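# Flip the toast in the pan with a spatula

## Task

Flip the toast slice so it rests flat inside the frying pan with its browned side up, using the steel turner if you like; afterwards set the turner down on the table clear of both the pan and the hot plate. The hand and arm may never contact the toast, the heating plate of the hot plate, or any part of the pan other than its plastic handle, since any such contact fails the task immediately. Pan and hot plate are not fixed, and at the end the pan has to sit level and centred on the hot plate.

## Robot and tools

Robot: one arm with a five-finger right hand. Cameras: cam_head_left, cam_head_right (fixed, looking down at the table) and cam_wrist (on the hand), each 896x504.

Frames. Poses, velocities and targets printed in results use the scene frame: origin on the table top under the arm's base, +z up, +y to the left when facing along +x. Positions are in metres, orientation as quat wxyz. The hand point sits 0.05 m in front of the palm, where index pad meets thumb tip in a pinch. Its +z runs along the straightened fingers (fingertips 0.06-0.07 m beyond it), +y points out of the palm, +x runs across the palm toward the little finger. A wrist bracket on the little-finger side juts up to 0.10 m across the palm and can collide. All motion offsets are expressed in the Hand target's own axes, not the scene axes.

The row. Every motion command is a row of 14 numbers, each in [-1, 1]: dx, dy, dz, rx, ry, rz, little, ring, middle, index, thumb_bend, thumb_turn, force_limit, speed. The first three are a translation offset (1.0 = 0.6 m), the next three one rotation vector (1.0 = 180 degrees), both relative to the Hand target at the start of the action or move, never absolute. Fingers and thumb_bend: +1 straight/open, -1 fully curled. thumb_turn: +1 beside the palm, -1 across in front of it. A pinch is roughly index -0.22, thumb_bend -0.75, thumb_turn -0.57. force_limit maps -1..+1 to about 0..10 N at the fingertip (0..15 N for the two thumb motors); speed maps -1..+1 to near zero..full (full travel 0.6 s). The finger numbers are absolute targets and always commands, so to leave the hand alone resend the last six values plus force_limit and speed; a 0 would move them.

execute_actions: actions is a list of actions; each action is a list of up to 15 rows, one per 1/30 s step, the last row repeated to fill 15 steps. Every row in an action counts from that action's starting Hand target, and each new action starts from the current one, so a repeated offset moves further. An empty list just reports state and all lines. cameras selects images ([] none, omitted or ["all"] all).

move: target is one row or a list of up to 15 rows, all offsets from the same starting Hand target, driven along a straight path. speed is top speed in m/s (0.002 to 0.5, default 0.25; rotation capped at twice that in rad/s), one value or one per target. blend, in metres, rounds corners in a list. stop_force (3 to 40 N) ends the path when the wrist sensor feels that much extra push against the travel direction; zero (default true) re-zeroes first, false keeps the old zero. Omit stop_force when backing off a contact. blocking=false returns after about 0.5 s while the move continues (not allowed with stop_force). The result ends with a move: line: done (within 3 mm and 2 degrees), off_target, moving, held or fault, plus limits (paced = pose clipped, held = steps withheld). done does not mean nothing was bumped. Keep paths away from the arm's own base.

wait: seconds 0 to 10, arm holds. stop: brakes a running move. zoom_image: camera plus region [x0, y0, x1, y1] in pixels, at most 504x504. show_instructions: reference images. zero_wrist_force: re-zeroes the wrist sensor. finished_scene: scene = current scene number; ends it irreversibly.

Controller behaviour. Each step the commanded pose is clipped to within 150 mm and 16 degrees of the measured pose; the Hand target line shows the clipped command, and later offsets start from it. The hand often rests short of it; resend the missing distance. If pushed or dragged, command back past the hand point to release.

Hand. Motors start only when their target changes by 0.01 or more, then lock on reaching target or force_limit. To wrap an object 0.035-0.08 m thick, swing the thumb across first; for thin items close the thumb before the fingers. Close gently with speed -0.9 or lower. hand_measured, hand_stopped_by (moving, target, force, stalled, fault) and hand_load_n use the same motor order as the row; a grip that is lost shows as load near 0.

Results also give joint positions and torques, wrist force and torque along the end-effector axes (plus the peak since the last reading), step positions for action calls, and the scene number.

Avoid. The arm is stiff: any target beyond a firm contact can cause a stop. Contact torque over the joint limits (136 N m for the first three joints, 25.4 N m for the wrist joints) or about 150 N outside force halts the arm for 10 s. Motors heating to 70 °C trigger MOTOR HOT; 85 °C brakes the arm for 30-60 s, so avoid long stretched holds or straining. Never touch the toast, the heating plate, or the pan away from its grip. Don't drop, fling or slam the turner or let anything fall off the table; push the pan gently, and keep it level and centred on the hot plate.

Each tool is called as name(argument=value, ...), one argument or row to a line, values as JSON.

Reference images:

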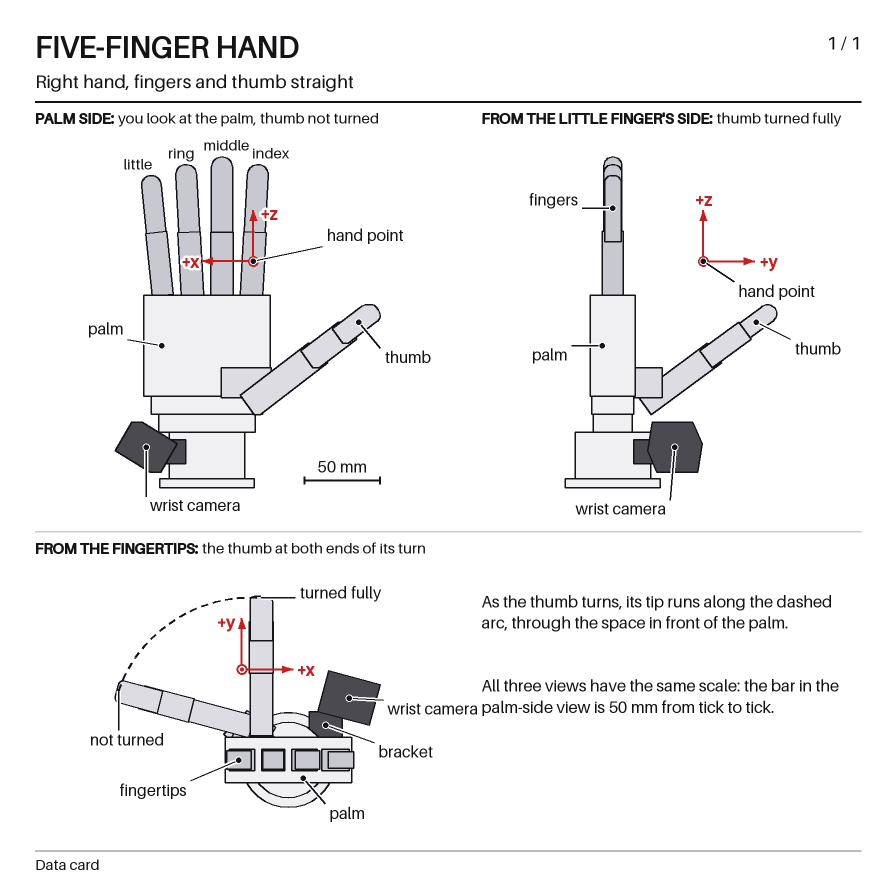

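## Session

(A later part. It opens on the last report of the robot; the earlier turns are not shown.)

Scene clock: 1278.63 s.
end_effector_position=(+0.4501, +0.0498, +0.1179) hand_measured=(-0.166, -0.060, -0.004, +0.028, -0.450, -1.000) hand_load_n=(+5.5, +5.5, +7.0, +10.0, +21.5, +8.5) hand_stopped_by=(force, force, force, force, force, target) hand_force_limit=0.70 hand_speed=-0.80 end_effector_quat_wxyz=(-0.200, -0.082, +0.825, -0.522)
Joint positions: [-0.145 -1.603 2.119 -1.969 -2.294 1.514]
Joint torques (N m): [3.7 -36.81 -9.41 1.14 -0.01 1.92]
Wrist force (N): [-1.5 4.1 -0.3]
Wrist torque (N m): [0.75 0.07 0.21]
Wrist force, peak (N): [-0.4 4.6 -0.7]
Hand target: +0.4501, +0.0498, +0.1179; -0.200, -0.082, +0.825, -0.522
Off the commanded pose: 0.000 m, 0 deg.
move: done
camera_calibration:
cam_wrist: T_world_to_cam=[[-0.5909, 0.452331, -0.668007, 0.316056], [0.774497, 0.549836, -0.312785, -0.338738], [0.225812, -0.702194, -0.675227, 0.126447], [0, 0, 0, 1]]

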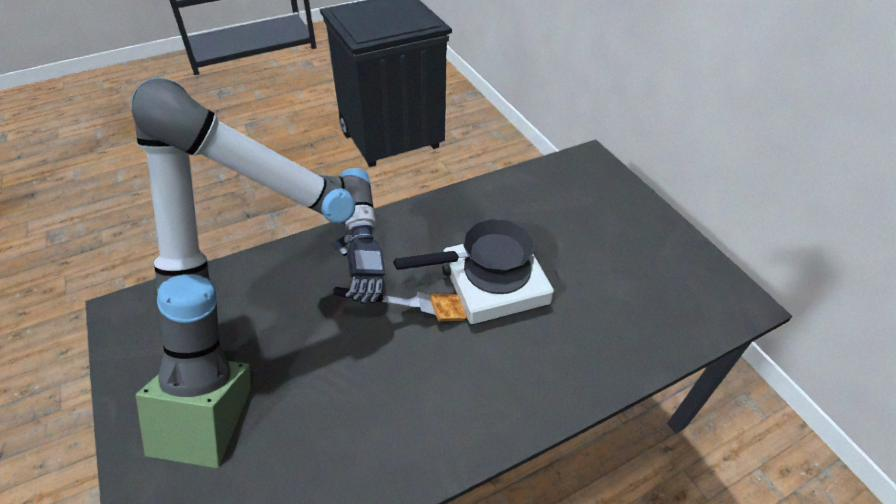

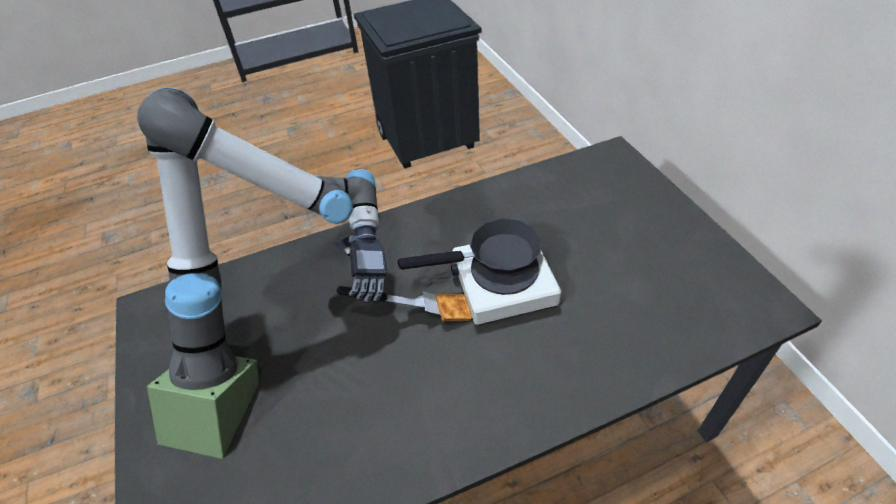

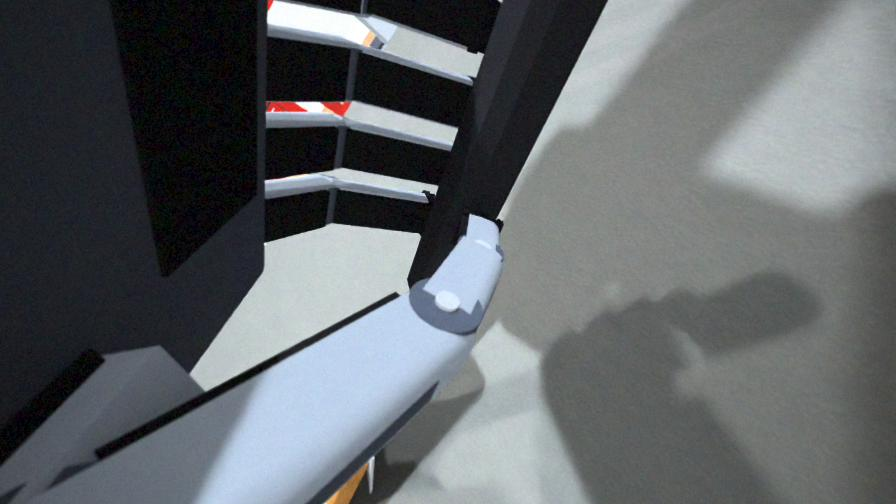

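move(
  target=[-0.0502,0.0425,0.0282,0.0109,-0.0225,0.0618,-1,-1,-1,-1,-1,-1,0.7,-0.8],
  speed=0.03,
)

zoom_image(
  camera="cam_head_left",
  region=[350, 230, 510, 350],
)

zoom_image(
  camera="cam_head_right",
  region=[350, 230, 510, 350],
)

Scene clock: 1286.27 s.
end_effector_position=(+0.4645, +0.0437, +0.0777) hand_measured=(-0.166, -0.060, -0.004, +0.028, -0.450, -1.000) hand_load_n=(+5.0, +5.0, +7.0, +10.5, +21.0, +8.5) hand_stopped_by=(force, force, force, force, force, target) hand_force_limit=0.70 hand_speed=-0.80 end_effector_quat_wxyz=(-0.118, -0.024, +0.827, -0.550) end_effector_velocity=(-0.001, +0.000, +0.000) end_effector_angular_velocity=(+0.001, +0.008, +0.002)
Joint positions: [-0.098 -1.527 2.186 -2.163 -2.327 1.709]
Joint velocities: [0 -0.001 0 0.004 0 -0.006]
Joint torques (N m): [-9.68 -34.69 -19.18 1.06 -1.5 -1.98]
Wrist force (N): [-0.9 5.9 -0.1]
Wrist torque (N m): [0.64 0.13 -0.12]
Wrist force, peak (N): [-1.0 6.2 -0.3]
Hand target: +0.4645, +0.0437, +0.0779; -0.118, -0.024, +0.827, -0.550
Off the commanded pose: 0.000 m, 0 deg.
move: done
camera_calibration:
cam_wrist: T_world_to_cam=[[-0.442059, 0.412498, -0.796511, 0.243103], [0.824542, 0.536478, -0.179784, -0.392067], [0.35315, -0.736232, -0.577277, 0.0265659], [0, 0, 0, 1]]

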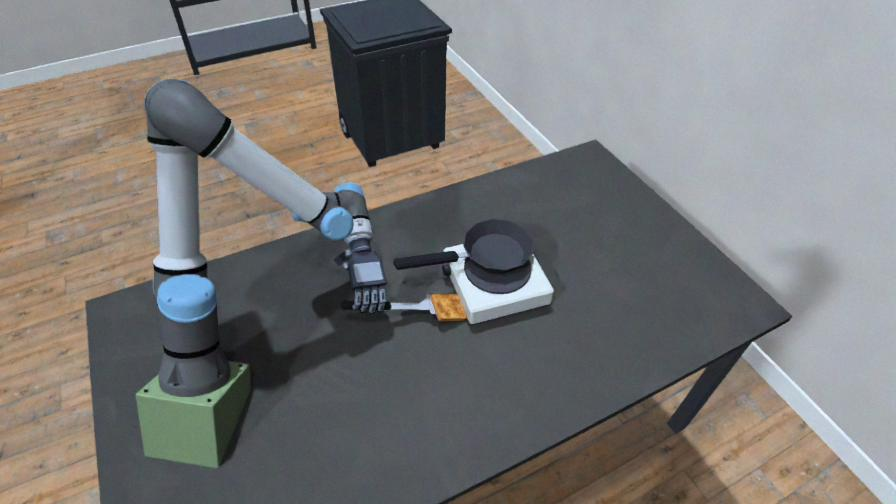

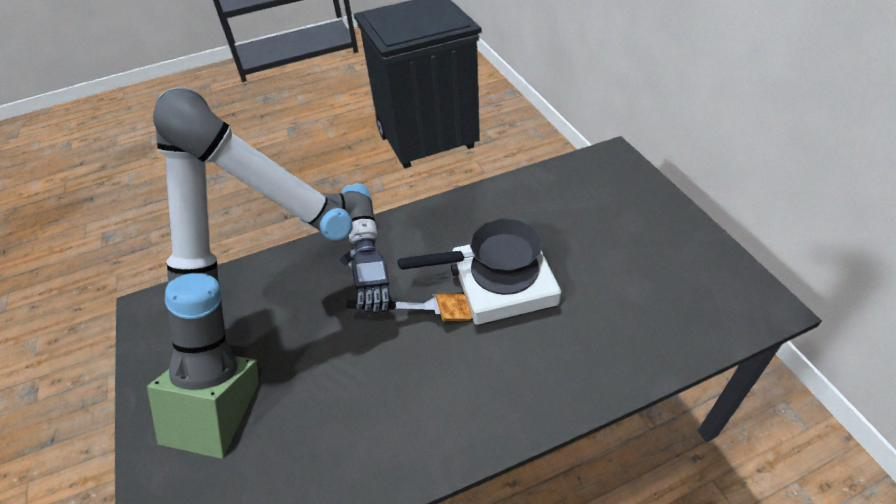

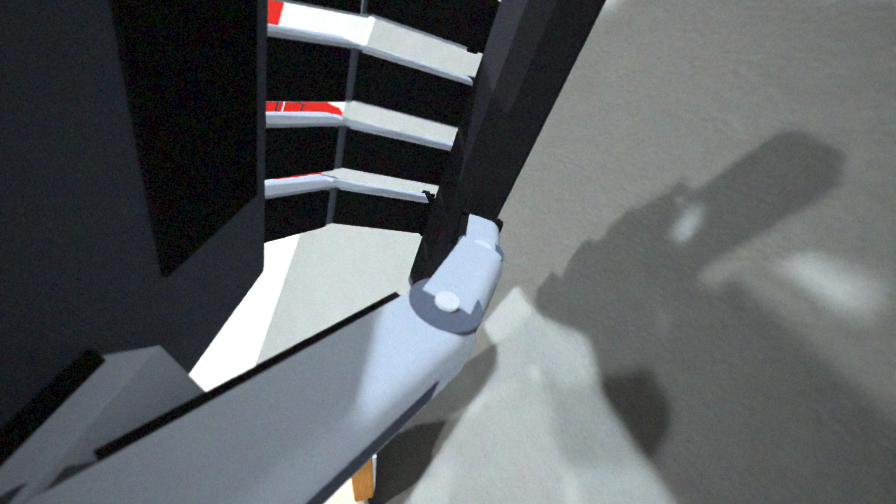

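Scaled by 3.150.

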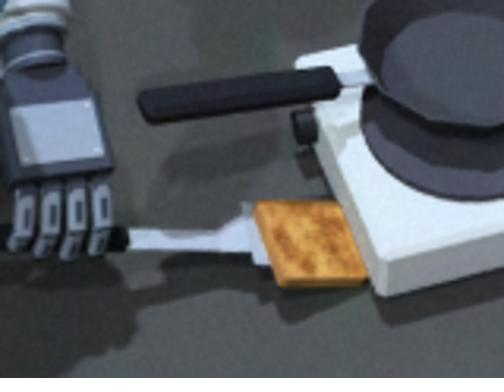

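Scaled by 3.150.

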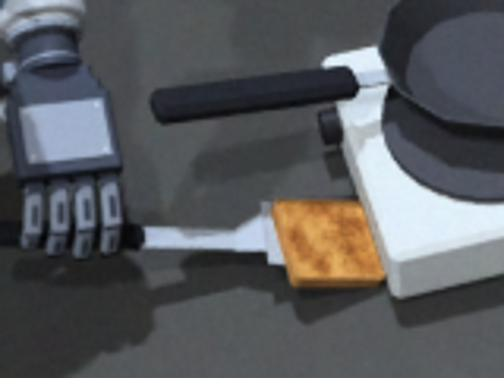

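move(
  target=[0.012,-0.021,-0.0096,0.0118,-0.0244,0.067,-1,-1,-1,-1,-1,-1,0.7,-0.8],
  speed=0.04,
)

zoom_image(
  camera="cam_head_left",
  region=[350, 230, 510, 350],
)

zoom_image(
  camera="cam_head_right",
  region=[350, 230, 510, 350],
)

Scene clock: 1295.30 s.
end_effector_position=(+0.4606, +0.0447, +0.0930) hand_measured=(-0.166, -0.060, -0.004, +0.026, -0.450, -1.000) hand_load_n=(+2.5, +1.5, +13.0, +0.0, +12.0, +9.0) hand_stopped_by=(force, force, force, force, force, target) hand_force_limit=0.70 hand_speed=-0.80 end_effector_quat_wxyz=(-0.027, +0.040, +0.818, -0.573) end_effector_velocity=(+0.000, +0.001, +0.000) end_effector_angular_velocity=(+0.001, +0.007, +0.003)
Joint positions: [-0.069 -1.586 2.276 -2.259 -2.38 1.894]
Joint velocities: [0 0 -0.002 0.001 0.001 -0.008]
Joint torques (N m): [-5.31 -20.45 -17.95 -0.23 -0.34 -1.54]
Wrist force (N): [-0.2 5.4 -0.3]
Wrist torque (N m): [0.73 0.02 0.10]
Wrist force, peak (N): [0.5 6.8 0.1]
Hand target: +0.4606, +0.0447, +0.0929; -0.027, +0.040, +0.818, -0.573
Off the commanded pose: 0.000 m, 0 deg.
move: done
camera_calibration:
cam_wrist: T_world_to_cam=[[-0.25534, 0.362664, -0.896257, 0.178656], [0.847245, 0.53053, -0.0267016, -0.411094], [0.465808, -0.766168, -0.442731, -0.025587], [0, 0, 0, 1]]

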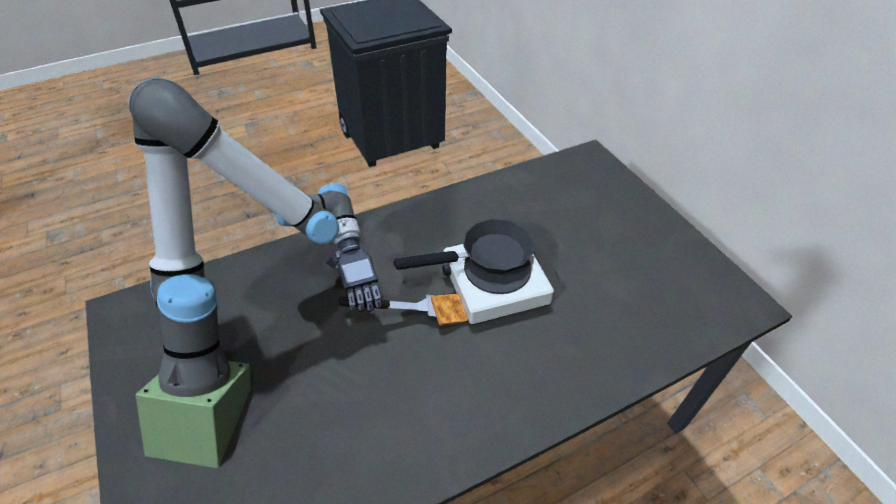

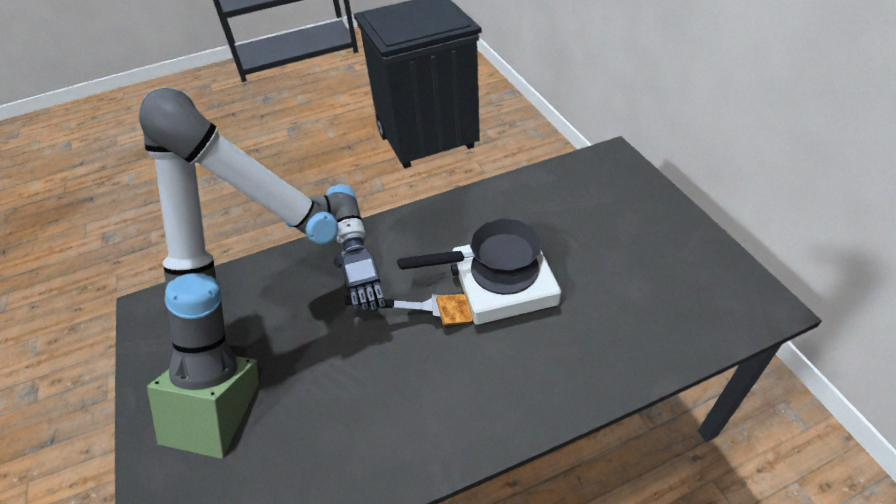

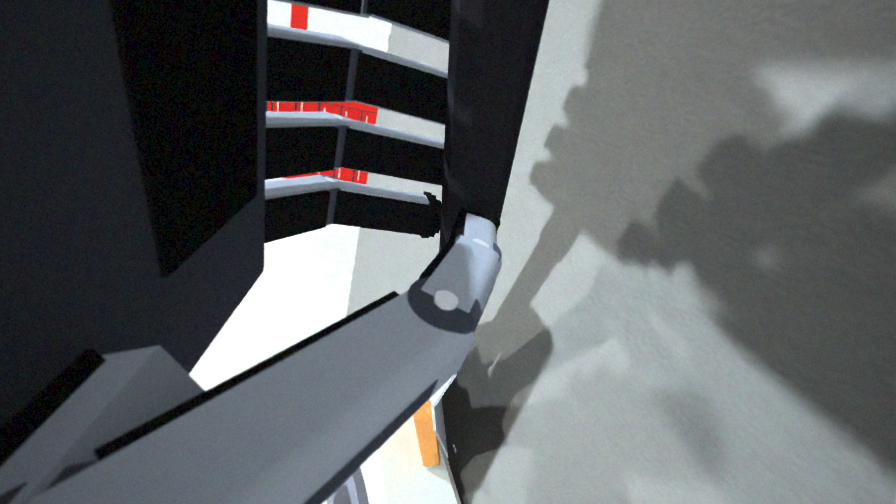

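Scaled by 3.150.

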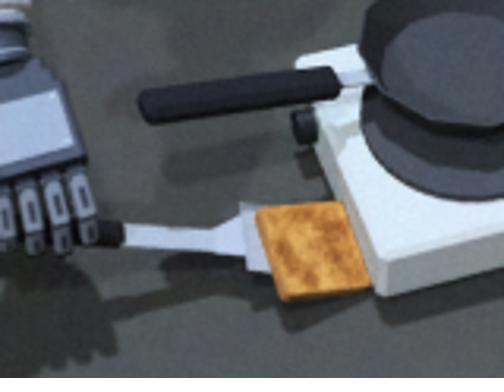

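Scaled by 3.150.

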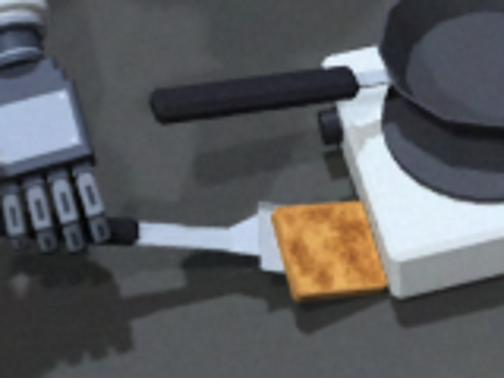

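move(
  target=[0,0,0,0,0,0,-0.96,-0.96,-0.96,-0.96,-0.96,-1,0.6,-0.8],
  cameras=[],
)

move(
  target=[0.01,-0.045,-0.02,0,0,0,-0.96,-0.96,-0.96,-0.96,-0.96,-1,0.6,-0.8],
  speed=0.03,
)

zoom_image(
  camera="cam_head_left",
  region=[350, 230, 510, 350],
)

zoom_image(
  camera="cam_head_right",
  region=[350, 230, 510, 350],
)

Scene clock: 1300.40 s.
end_effector_position=(+0.4606, +0.0447, +0.0929) hand_measured=(-0.218, -0.092, -0.004, -0.014, -0.446, -1.000) hand_load_n=(+6.5, +5.0, +5.5, +10.5, +22.0, +13.0) hand_stopped_by=(force, force, force, force, force, target) hand_force_limit=0.60 hand_speed=-0.80 end_effector_quat_wxyz=(-0.027, +0.040, +0.818, -0.573)
Joint positions: [-0.069 -1.586 2.275 -2.258 -2.379 1.893]
Joint torques (N m): [-10.11 -13.33 -16.09 -0.16 -0.27 -1.85]
Wrist force (N): [-0.2 4.8 -0.3]
Wrist torque (N m): [0.78 -0.02 0.23]
Wrist force, peak (N): [0.1 5.6 -0.5]
Hand target: +0.4606, +0.0447, +0.0929; -0.027, +0.040, +0.818, -0.573
Off the commanded pose: 0.000 m, 0 deg.
move: done

Scene clock: 1301.67 s.
end_effector_position=(+0.4547, +0.0473, +0.1225) hand_measured=(-0.218, -0.092, -0.004, -0.014, -0.446, -1.000) hand_load_n=(+2.5, +7.0, +10.5, +2.0, +14.5, +11.5) hand_stopped_by=(force, force, force, force, force, target) hand_force_limit=0.60 hand_speed=-0.80 end_effector_quat_wxyz=(-0.027, +0.040, +0.818, -0.573) end_effector_velocity=(+0.001, +0.000, -0.001) end_effector_angular_velocity=(+0.000, -0.002, +0.000)
Joint positions: [-0.09 -1.671 2.279 -2.198 -2.379 1.864]
Joint velocities: [0.001 0.006 -0.002 -0.005 0 0.002]
Joint torques (N m): [5.31 -11.2 -9.54 -3.84 -0.11 1.58]
Wrist force (N): [0.0 5.7 -0.5]
Wrist torque (N m): [0.74 -0.03 0.06]
Wrist force, peak (N): [0.0 5.9 -0.3]
Hand target: +0.4548, +0.0473, +0.1224; -0.027, +0.040, +0.818, -0.573
Off the commanded pose: 0.000 m, 0 deg.
move: done
camera_calibration:
cam_wrist: T_world_to_cam=[[-0.255976, 0.362848, -0.896001, 0.202922], [0.847345, 0.530341, -0.0273067, -0.406628], [0.465278, -0.766211, -0.443212, -0.00751157], [0, 0, 0, 1]]

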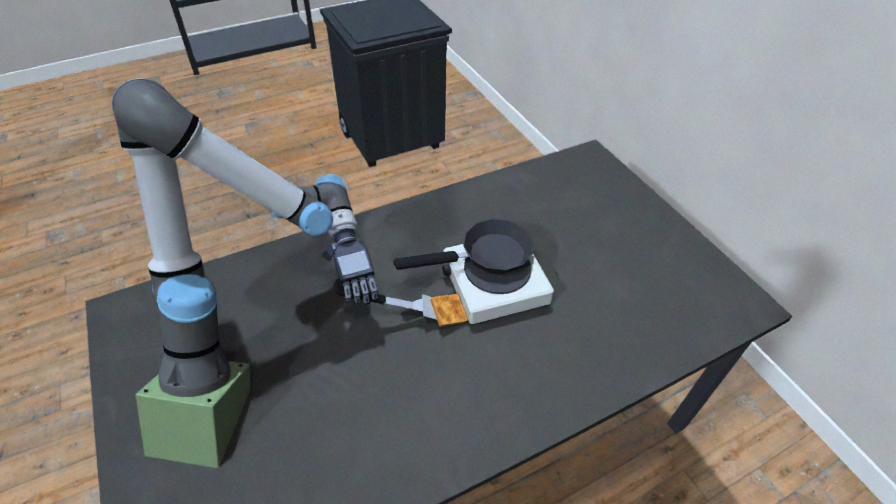

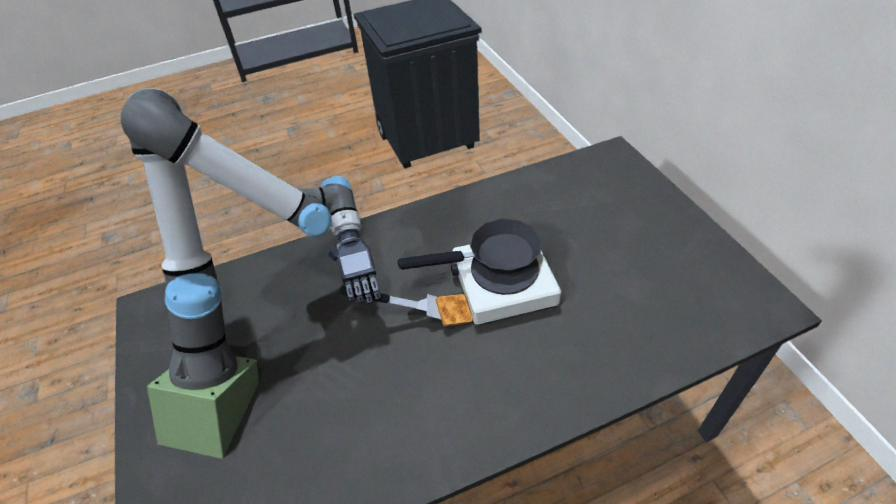

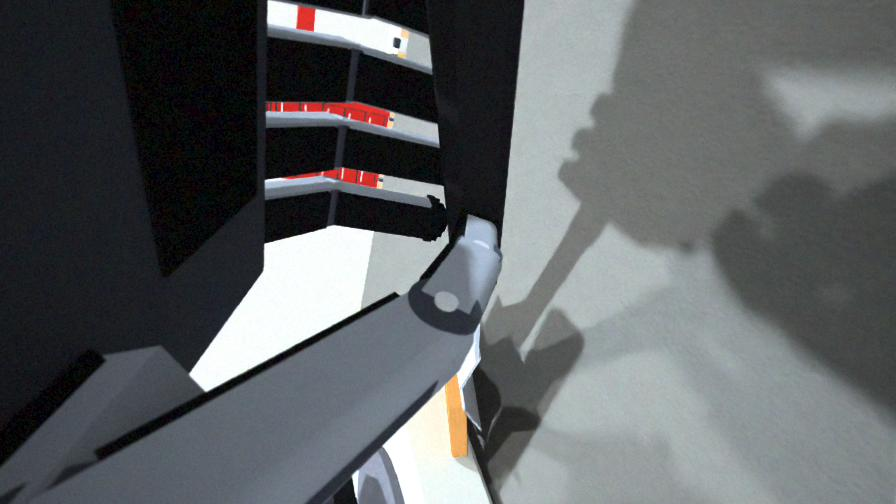

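Scaled by 3.150.

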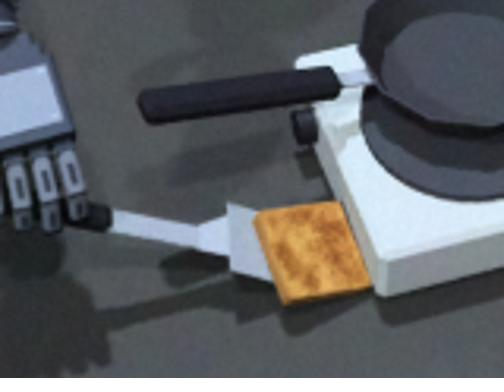

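Scaled by 3.150.

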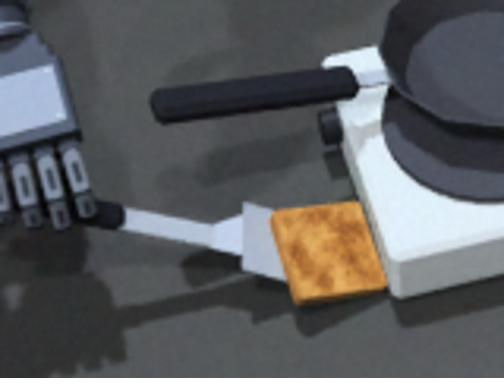

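move(
  target=[-0.0197,0.1415,0.054,0,0,0,-0.96,-0.96,-0.96,-0.96,-0.96,-1,0.6,-0.8],
  speed=0.03,
  stop_force=7,
)

zoom_image(
  camera="cam_head_left",
  region=[350, 230, 510, 350],
)

zoom_image(
  camera="cam_head_right",
  region=[350, 230, 510, 350],
)

Scene clock: 1311.93 s.
end_effector_position=(+0.4665, +0.0447, +0.0316) hand_measured=(-0.220, -0.092, -0.004, -0.014, -0.454, -1.000) hand_load_n=(+0.0, +0.0, +0.0, +0.0, +0.0, +0.0) hand_stopped_by=(force, force, force, force, force, target) hand_force_limit=0.60 hand_speed=-0.80 end_effector_quat_wxyz=(-0.027, +0.040, +0.818, -0.573)
Joint positions: [-0.018 -1.416 2.255 -2.353 -2.378 1.968]
Joint torques (N m): [-10.33 -41.03 -2.91 0.75 -1.44 -2.27]
Wrist force (N): [-0.1 4.0 -0.9]
Wrist torque (N m): [0.71 -0.02 0.17]
Wrist force, peak (N): [8.5 3.4 -1.7]
Hand target: +0.4665, +0.0447, +0.0316; -0.027, +0.040, +0.818, -0.573
Off the commanded pose: 0.000 m, 0 deg.
move: done
camera_calibration:
cam_wrist: T_world_to_cam=[[-0.255774, 0.362866, -0.896051, 0.125274], [0.847309, 0.53041, -0.0270647, -0.417792], [0.465454, -0.766155, -0.443125, -0.0553624], [0, 0, 0, 1]]

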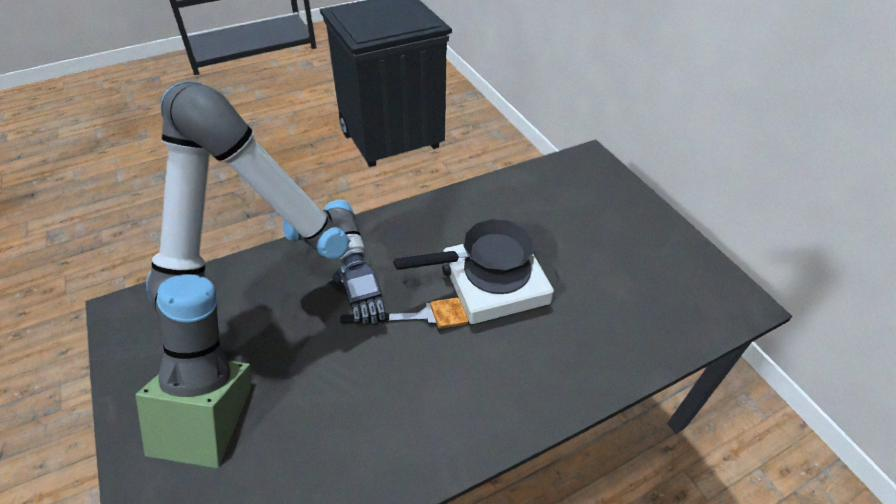

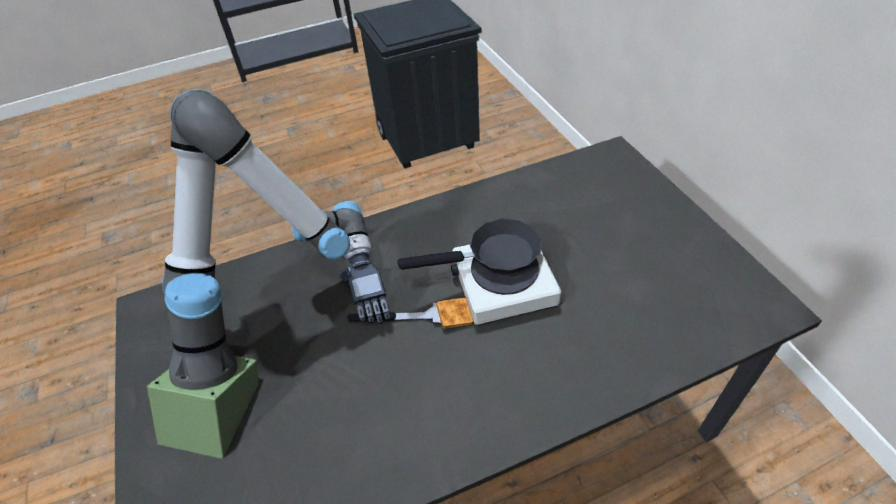

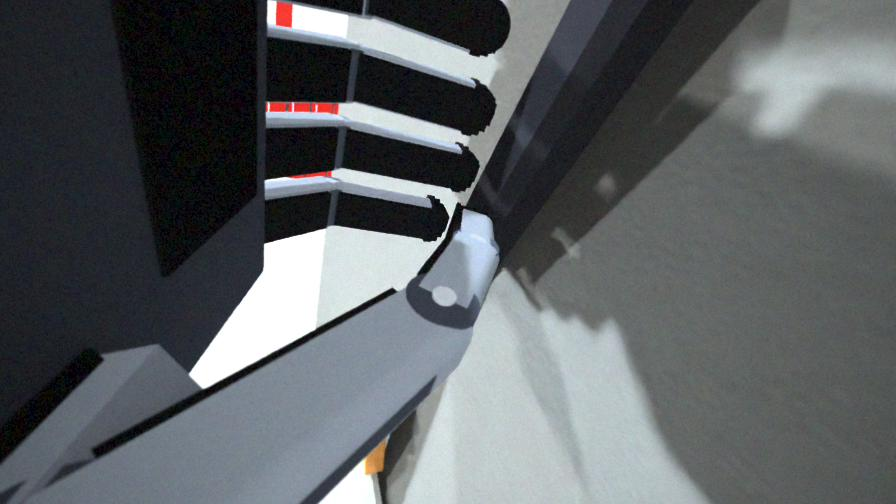

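Scaled by 3.150.

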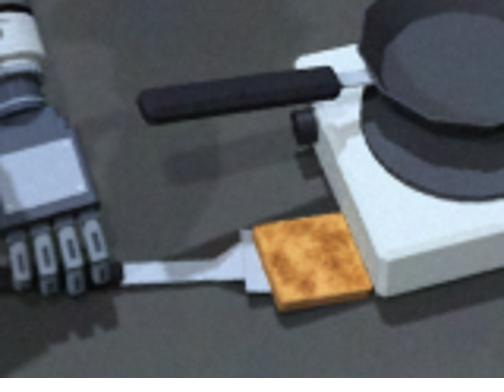

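Scaled by 3.150.

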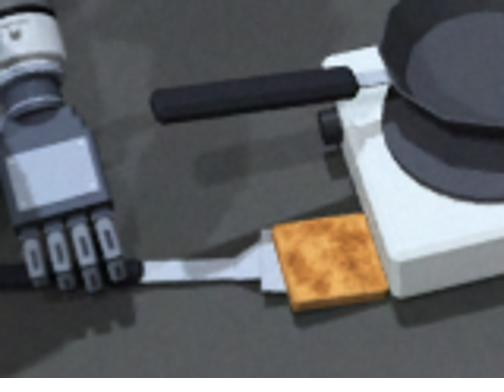

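move(
  target=[0,0,0,0,0,0,0.4,0.4,0.4,0.4,-0.1,-1,0.6,-0.6],
  cameras=[],
)

move(
  target=[
    [0,-0.047,-0.017,0,0,0,0.4,0.4,0.4,0.4,-0.1,-1,0.6,-0.6],
    [0.0228,-0.0707,-0.0445,0,0.1044,0.0379,0.4,0.4,0.4,0.4,-0.1,-1,0.6,-0.6],
  ],
  speed=0.05,
)

zoom_image(
  camera="cam_head_left",
  region=[300, 230, 510, 350],
)

Scene clock: 1320.80 s.
end_effector_position=(+0.4665, +0.0447, +0.0316) hand_measured=(+0.400, +0.400, +0.400, +0.400, -0.100, -1.000) hand_load_n=(+0.0, -0.5, +0.0, +0.0, +0.0, +0.0) hand_stopped_by=(target, target, target, target, target, target) hand_force_limit=0.60 hand_speed=-0.60 end_effector_quat_wxyz=(-0.027, +0.040, +0.818, -0.573)
Joint positions: [-0.018 -1.416 2.255 -2.353 -2.378 1.968]
Joint torques (N m): [-10.88 -40.83 -7.93 -0.33 -2.25 -2.03]
Wrist force (N): [0.0 4.0 -0.7]
Wrist torque (N m): [0.70 -0.05 0.18]
Wrist force, peak (N): [-0.1 4.2 -0.9]
Hand target: +0.4665, +0.0447, +0.0316; -0.027, +0.040, +0.818, -0.573
Off the commanded pose: 0.000 m, 0 deg.
move: done

Scene clock: 1325.23 s.
end_effector_position=(+0.4539, +0.0565, +0.0805) hand_measured=(+0.400, +0.400, +0.400, +0.400, -0.100, -1.000) hand_load_n=(+0.0, +0.0, +0.0, +0.0, +0.0, +0.0) hand_stopped_by=(target, target, target, target, target, target) hand_force_limit=0.60 hand_speed=-0.60 end_effector_quat_wxyz=(-0.126, +0.182, +0.799, -0.559)
Joint positions: [-0.074 -1.486 2.031 -1.733 -2.218 2.265]
Joint torques (N m): [2.66 -29.36 -6.59 -3.17 -2.39 -2.35]
Wrist force (N): [-0.1 4.2 -1.4]
Wrist torque (N m): [0.77 0.02 0.11]
Wrist force, peak (N): [0.1 4.5 -0.8]
Hand target: +0.4539, +0.0566, +0.0805; -0.126, +0.181, +0.799, -0.559
Off the commanded pose: 0.000 m, 0 deg.
move: done
camera_calibration:
cam_wrist: T_world_to_cam=[[-0.116217, 0.428915, -0.895838, 0.09454], [0.977631, 0.208595, -0.0269557, -0.452991], [0.175306, -0.878931, -0.443563, 0.119368], [0, 0, 0, 1]]

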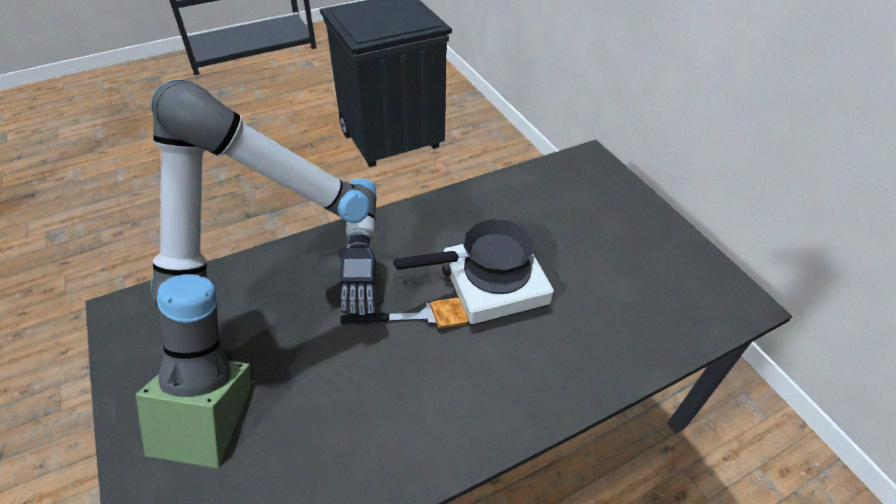

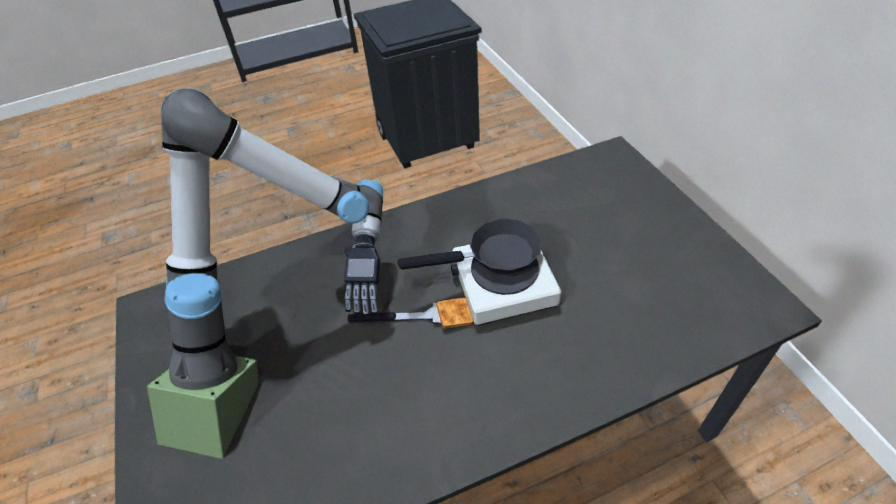

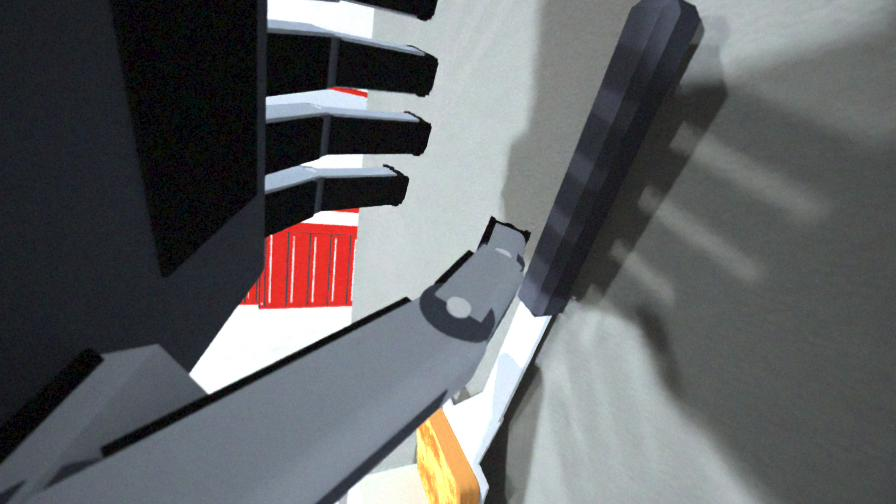

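Scaled by 2.400.

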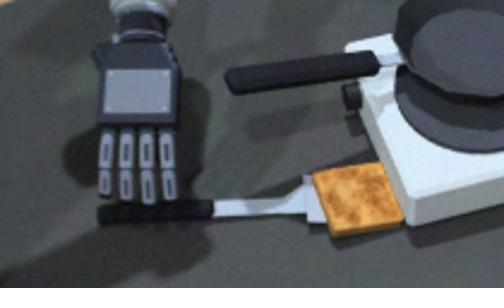

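move(
  target=[0,0.1034,0.0376,0,0,0,0.15,0.15,0.15,0.15,-0.3,-1,0.6,-0.5],
  speed=0.03,
  stop_force=3,
)

zoom_image(
  camera="cam_head_left",
  region=[300, 230, 510, 350],
)

Scene clock: 1331.03 s.
end_effector_position=(+0.4540, +0.0566, +0.0164) hand_measured=(+0.150, +0.150, +0.150, +0.150, -0.300, -1.000) hand_load_n=(+0.0, +0.0, +0.5, +0.0, +0.0, +0.0) hand_stopped_by=(target, target, target, target, target, target) hand_force_limit=0.60 hand_speed=-0.50 end_effector_quat_wxyz=(-0.126, +0.181, +0.799, -0.559)
Joint positions: [-0.025 -1.347 2.03 -1.838 -2.199 2.321]
Joint torques (N m): [-12.49 -31.69 -5.06 1.09 -1.76 -2.21]
Wrist force (N): [0.2 3.0 -2.7]
Wrist torque (N m): [1.15 0.05 0.06]
Wrist force, peak (N): [5.5 -27.2 -19.6]
Hand target: +0.4540, +0.0566, +0.0164; -0.126, +0.181, +0.799, -0.559 (not the last commanded pose)
Off the commanded pose: 0.002 m, 0 deg.
move: contact
camera_calibration:
cam_wrist: T_world_to_cam=[[-0.116393, 0.428911, -0.895817, 0.0371295], [0.977582, 0.208812, -0.0270386, -0.454773], [0.17546, -0.878881, -0.4436, 0.0908949], [0, 0, 0, 1]]

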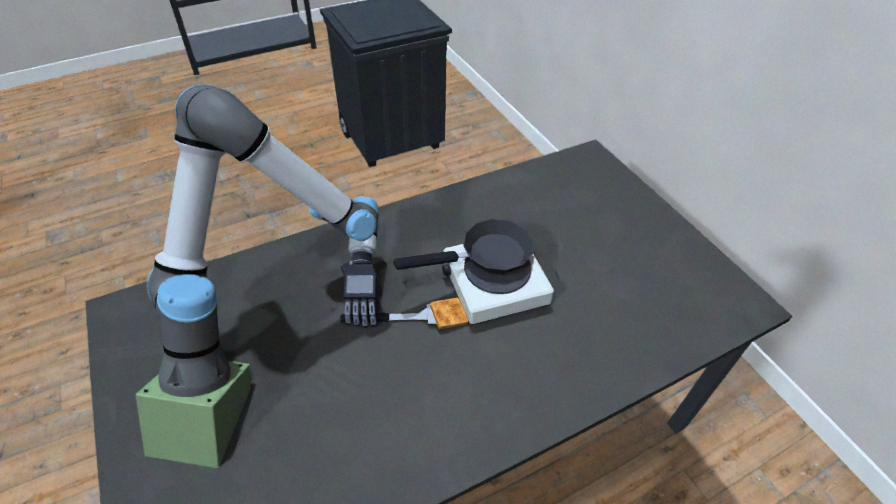

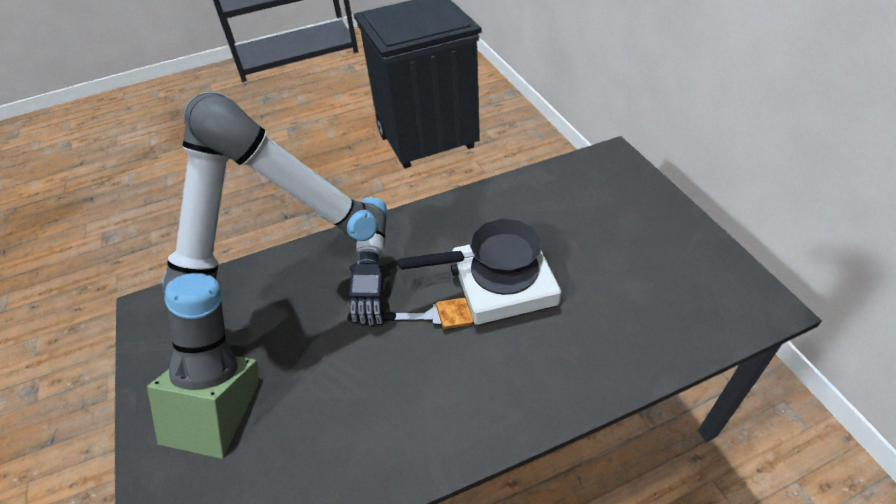

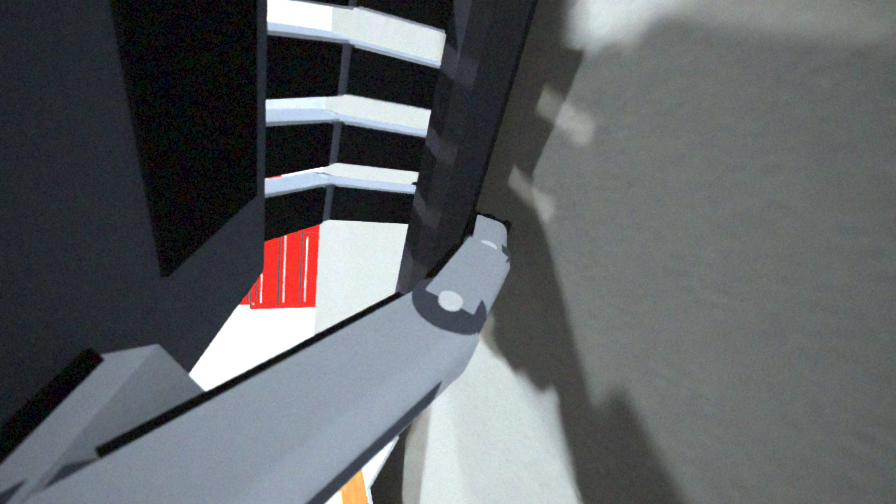

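Scaled by 2.400.

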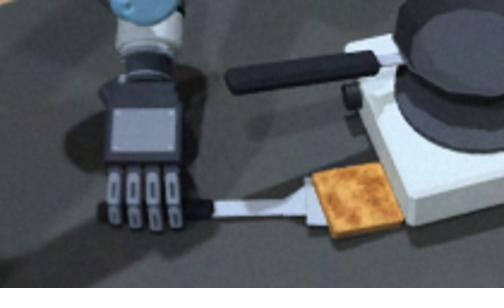

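move(
  target=[0,-0.0047,-0.0017,0,0,0,0.15,0.15,0.15,0.15,-0.3,-1,0.6,-0.5],
  speed=0.02,
  cameras=[],
)

move(
  target=[0,0,0,0,0,0,-0.6,-0.6,-0.6,-0.6,-0.6,-1,-0.3,-0.9],
  cameras=[],
)

move(
  target=[0,0,0,0,0,0,-0.95,-0.95,-0.95,-0.95,-0.95,-1,0.3,-0.8],
  cameras=[],
)

move(
  target=[0,0,0,0,0,0,-1,-1,-1,-1,-1,-1,1,-0.75],
)

zoom_image(
  camera="cam_head_left",
  region=[300, 230, 510, 350],
)

Scene clock: 1338.90 s.
end_effector_position=(+0.4539, +0.0566, +0.0194) hand_measured=(+0.150, +0.150, +0.150, +0.150, -0.300, -1.000) hand_load_n=(+0.0, +0.0, +0.0, +0.0, +0.0, +0.0) hand_stopped_by=(target, target, target, target, target, target) hand_force_limit=0.60 hand_speed=-0.50 end_effector_quat_wxyz=(-0.126, +0.181, +0.799, -0.559)
Joint positions: [-0.028 -1.354 2.03 -1.833 -2.2 2.319]
Joint torques (N m): [-9.53 -33.88 -4.88 0.51 -1.99 -1.65]
Wrist force (N): [-0.3 6.1 -1.1]
Wrist torque (N m): [1.03 0.00 0.12]
Wrist force, peak (N): [-0.4 6.1 -1.0]
Hand target: +0.4539, +0.0566, +0.0194; -0.126, +0.181, +0.799, -0.559
Off the commanded pose: 0.000 m, 0 deg.
move: done

Scene clock: 1340.33 s.
end_effector_position=(+0.4539, +0.0566, +0.0194) hand_measured=(-0.044, -0.010, +0.008, +0.008, -0.392, -1.000) hand_load_n=(+2.5, +2.5, +2.5, +3.5, +6.5, +2.0) hand_stopped_by=(force, force, force, force, force, target) hand_force_limit=-0.30 hand_speed=-0.90 end_effector_quat_wxyz=(-0.126, +0.181, +0.799, -0.559)
Joint positions: [-0.028 -1.354 2.03 -1.833 -2.2 2.319]
Joint torques (N m): [0.6 -20.67 -11.66 -2.43 0.25 1.53]
Wrist force (N): [0.1 5.2 -3.2]
Wrist torque (N m): [0.96 -0.08 0.14]
Wrist force, peak (N): [0.8 5.4 -3.2]
Hand target: +0.4539, +0.0566, +0.0194; -0.126, +0.181, +0.799, -0.559
Off the commanded pose: 0.000 m, 0 deg.
move: done

Scene clock: 1341.03 s.
end_effector_position=(+0.4539, +0.0566, +0.0194) hand_measured=(-0.074, -0.030, -0.002, -0.012, -0.388, -1.000) hand_load_n=(+6.5, +6.0, +2.5, +8.5, +13.0, +3.0) hand_stopped_by=(force, force, force, force, force, target) hand_force_limit=0.30 hand_speed=-0.80 end_effector_quat_wxyz=(-0.126, +0.181, +0.799, -0.559)
Joint positions: [-0.028 -1.354 2.03 -1.833 -2.2 2.319]
Joint torques (N m): [0.08 -21.06 -14.43 -2.39 0.42 1.63]
Wrist force (N): [3.8 1.0 -5.9]
Wrist torque (N m): [0.96 -0.16 0.19]
Wrist force, peak (N): [3.7 1.5 -6.2]
Hand target: +0.4539, +0.0566, +0.0194; -0.126, +0.181, +0.799, -0.559
Off the commanded pose: 0.000 m, 0 deg.
move: done

Scene clock: 1341.73 s.
end_effector_position=(+0.4540, +0.0566, +0.0194) hand_measured=(-0.126, -0.054, -0.026, -0.020, -0.380, -1.000) hand_load_n=(+11.0, +6.0, +12.0, +9.5, +21.0, +7.0) hand_stopped_by=(force, force, force, force, force, target) hand_force_limit=1.00 hand_speed=-0.75 end_effector_quat_wxyz=(-0.126, +0.181, +0.799, -0.559)
Joint positions: [-0.028 -1.354 2.03 -1.833 -2.2 2.319]
Joint torques (N m): [-2.27 -20.95 -10.83 -2.27 0.59 1.43]
Wrist force (N): [1.3 -0.4 -8.8]
Wrist torque (N m): [0.92 -0.20 0.18]
Wrist force, peak (N): [3.4 -0.6 -10.6]
Hand target: +0.4539, +0.0566, +0.0194; -0.126, +0.181, +0.799, -0.559
Off the commanded pose: 0.000 m, 0 deg.
move: done
camera_calibration:
cam_wrist: T_world_to_cam=[[-0.116389, 0.428911, -0.895817, 0.039814], [0.977581, 0.208819, -0.0270316, -0.454694], [0.175469, -0.87888, -0.4436, 0.092219], [0, 0, 0, 1]]

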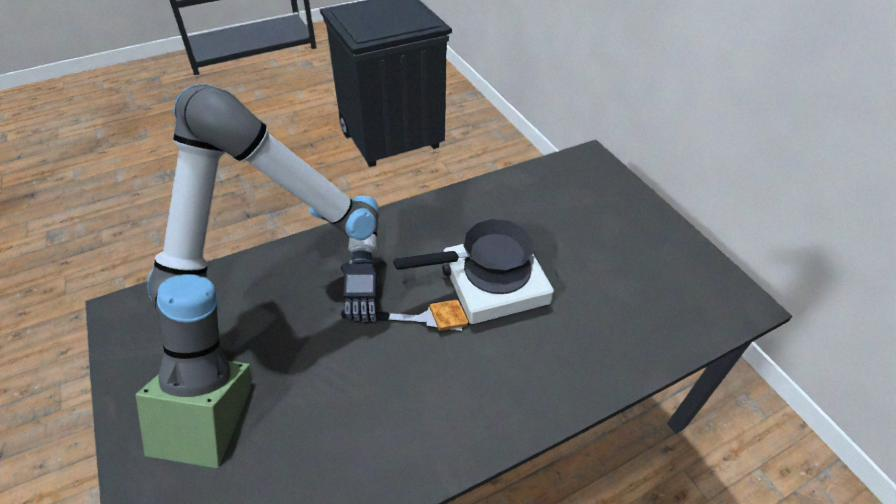

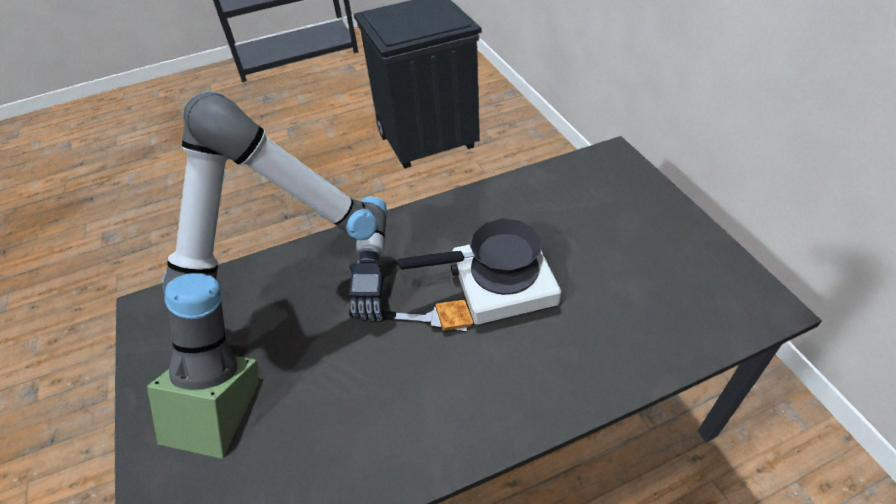

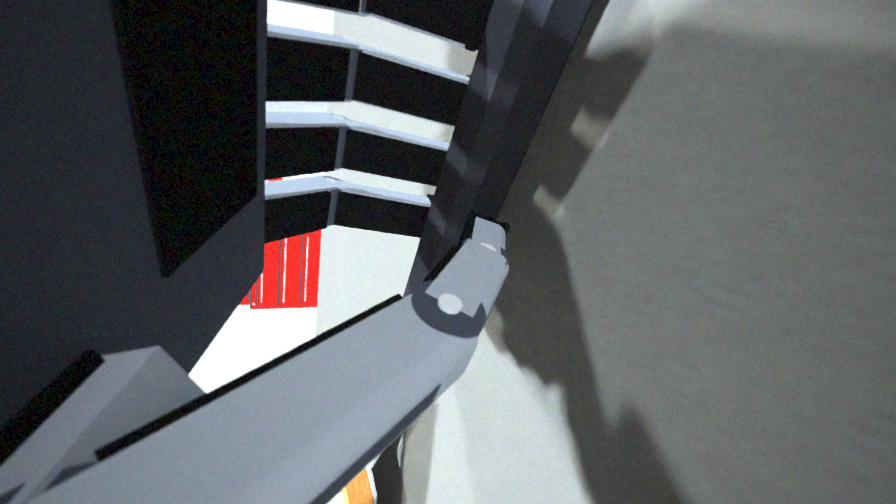

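Scaled by 2.400.

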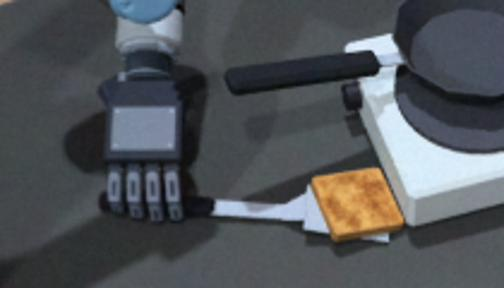

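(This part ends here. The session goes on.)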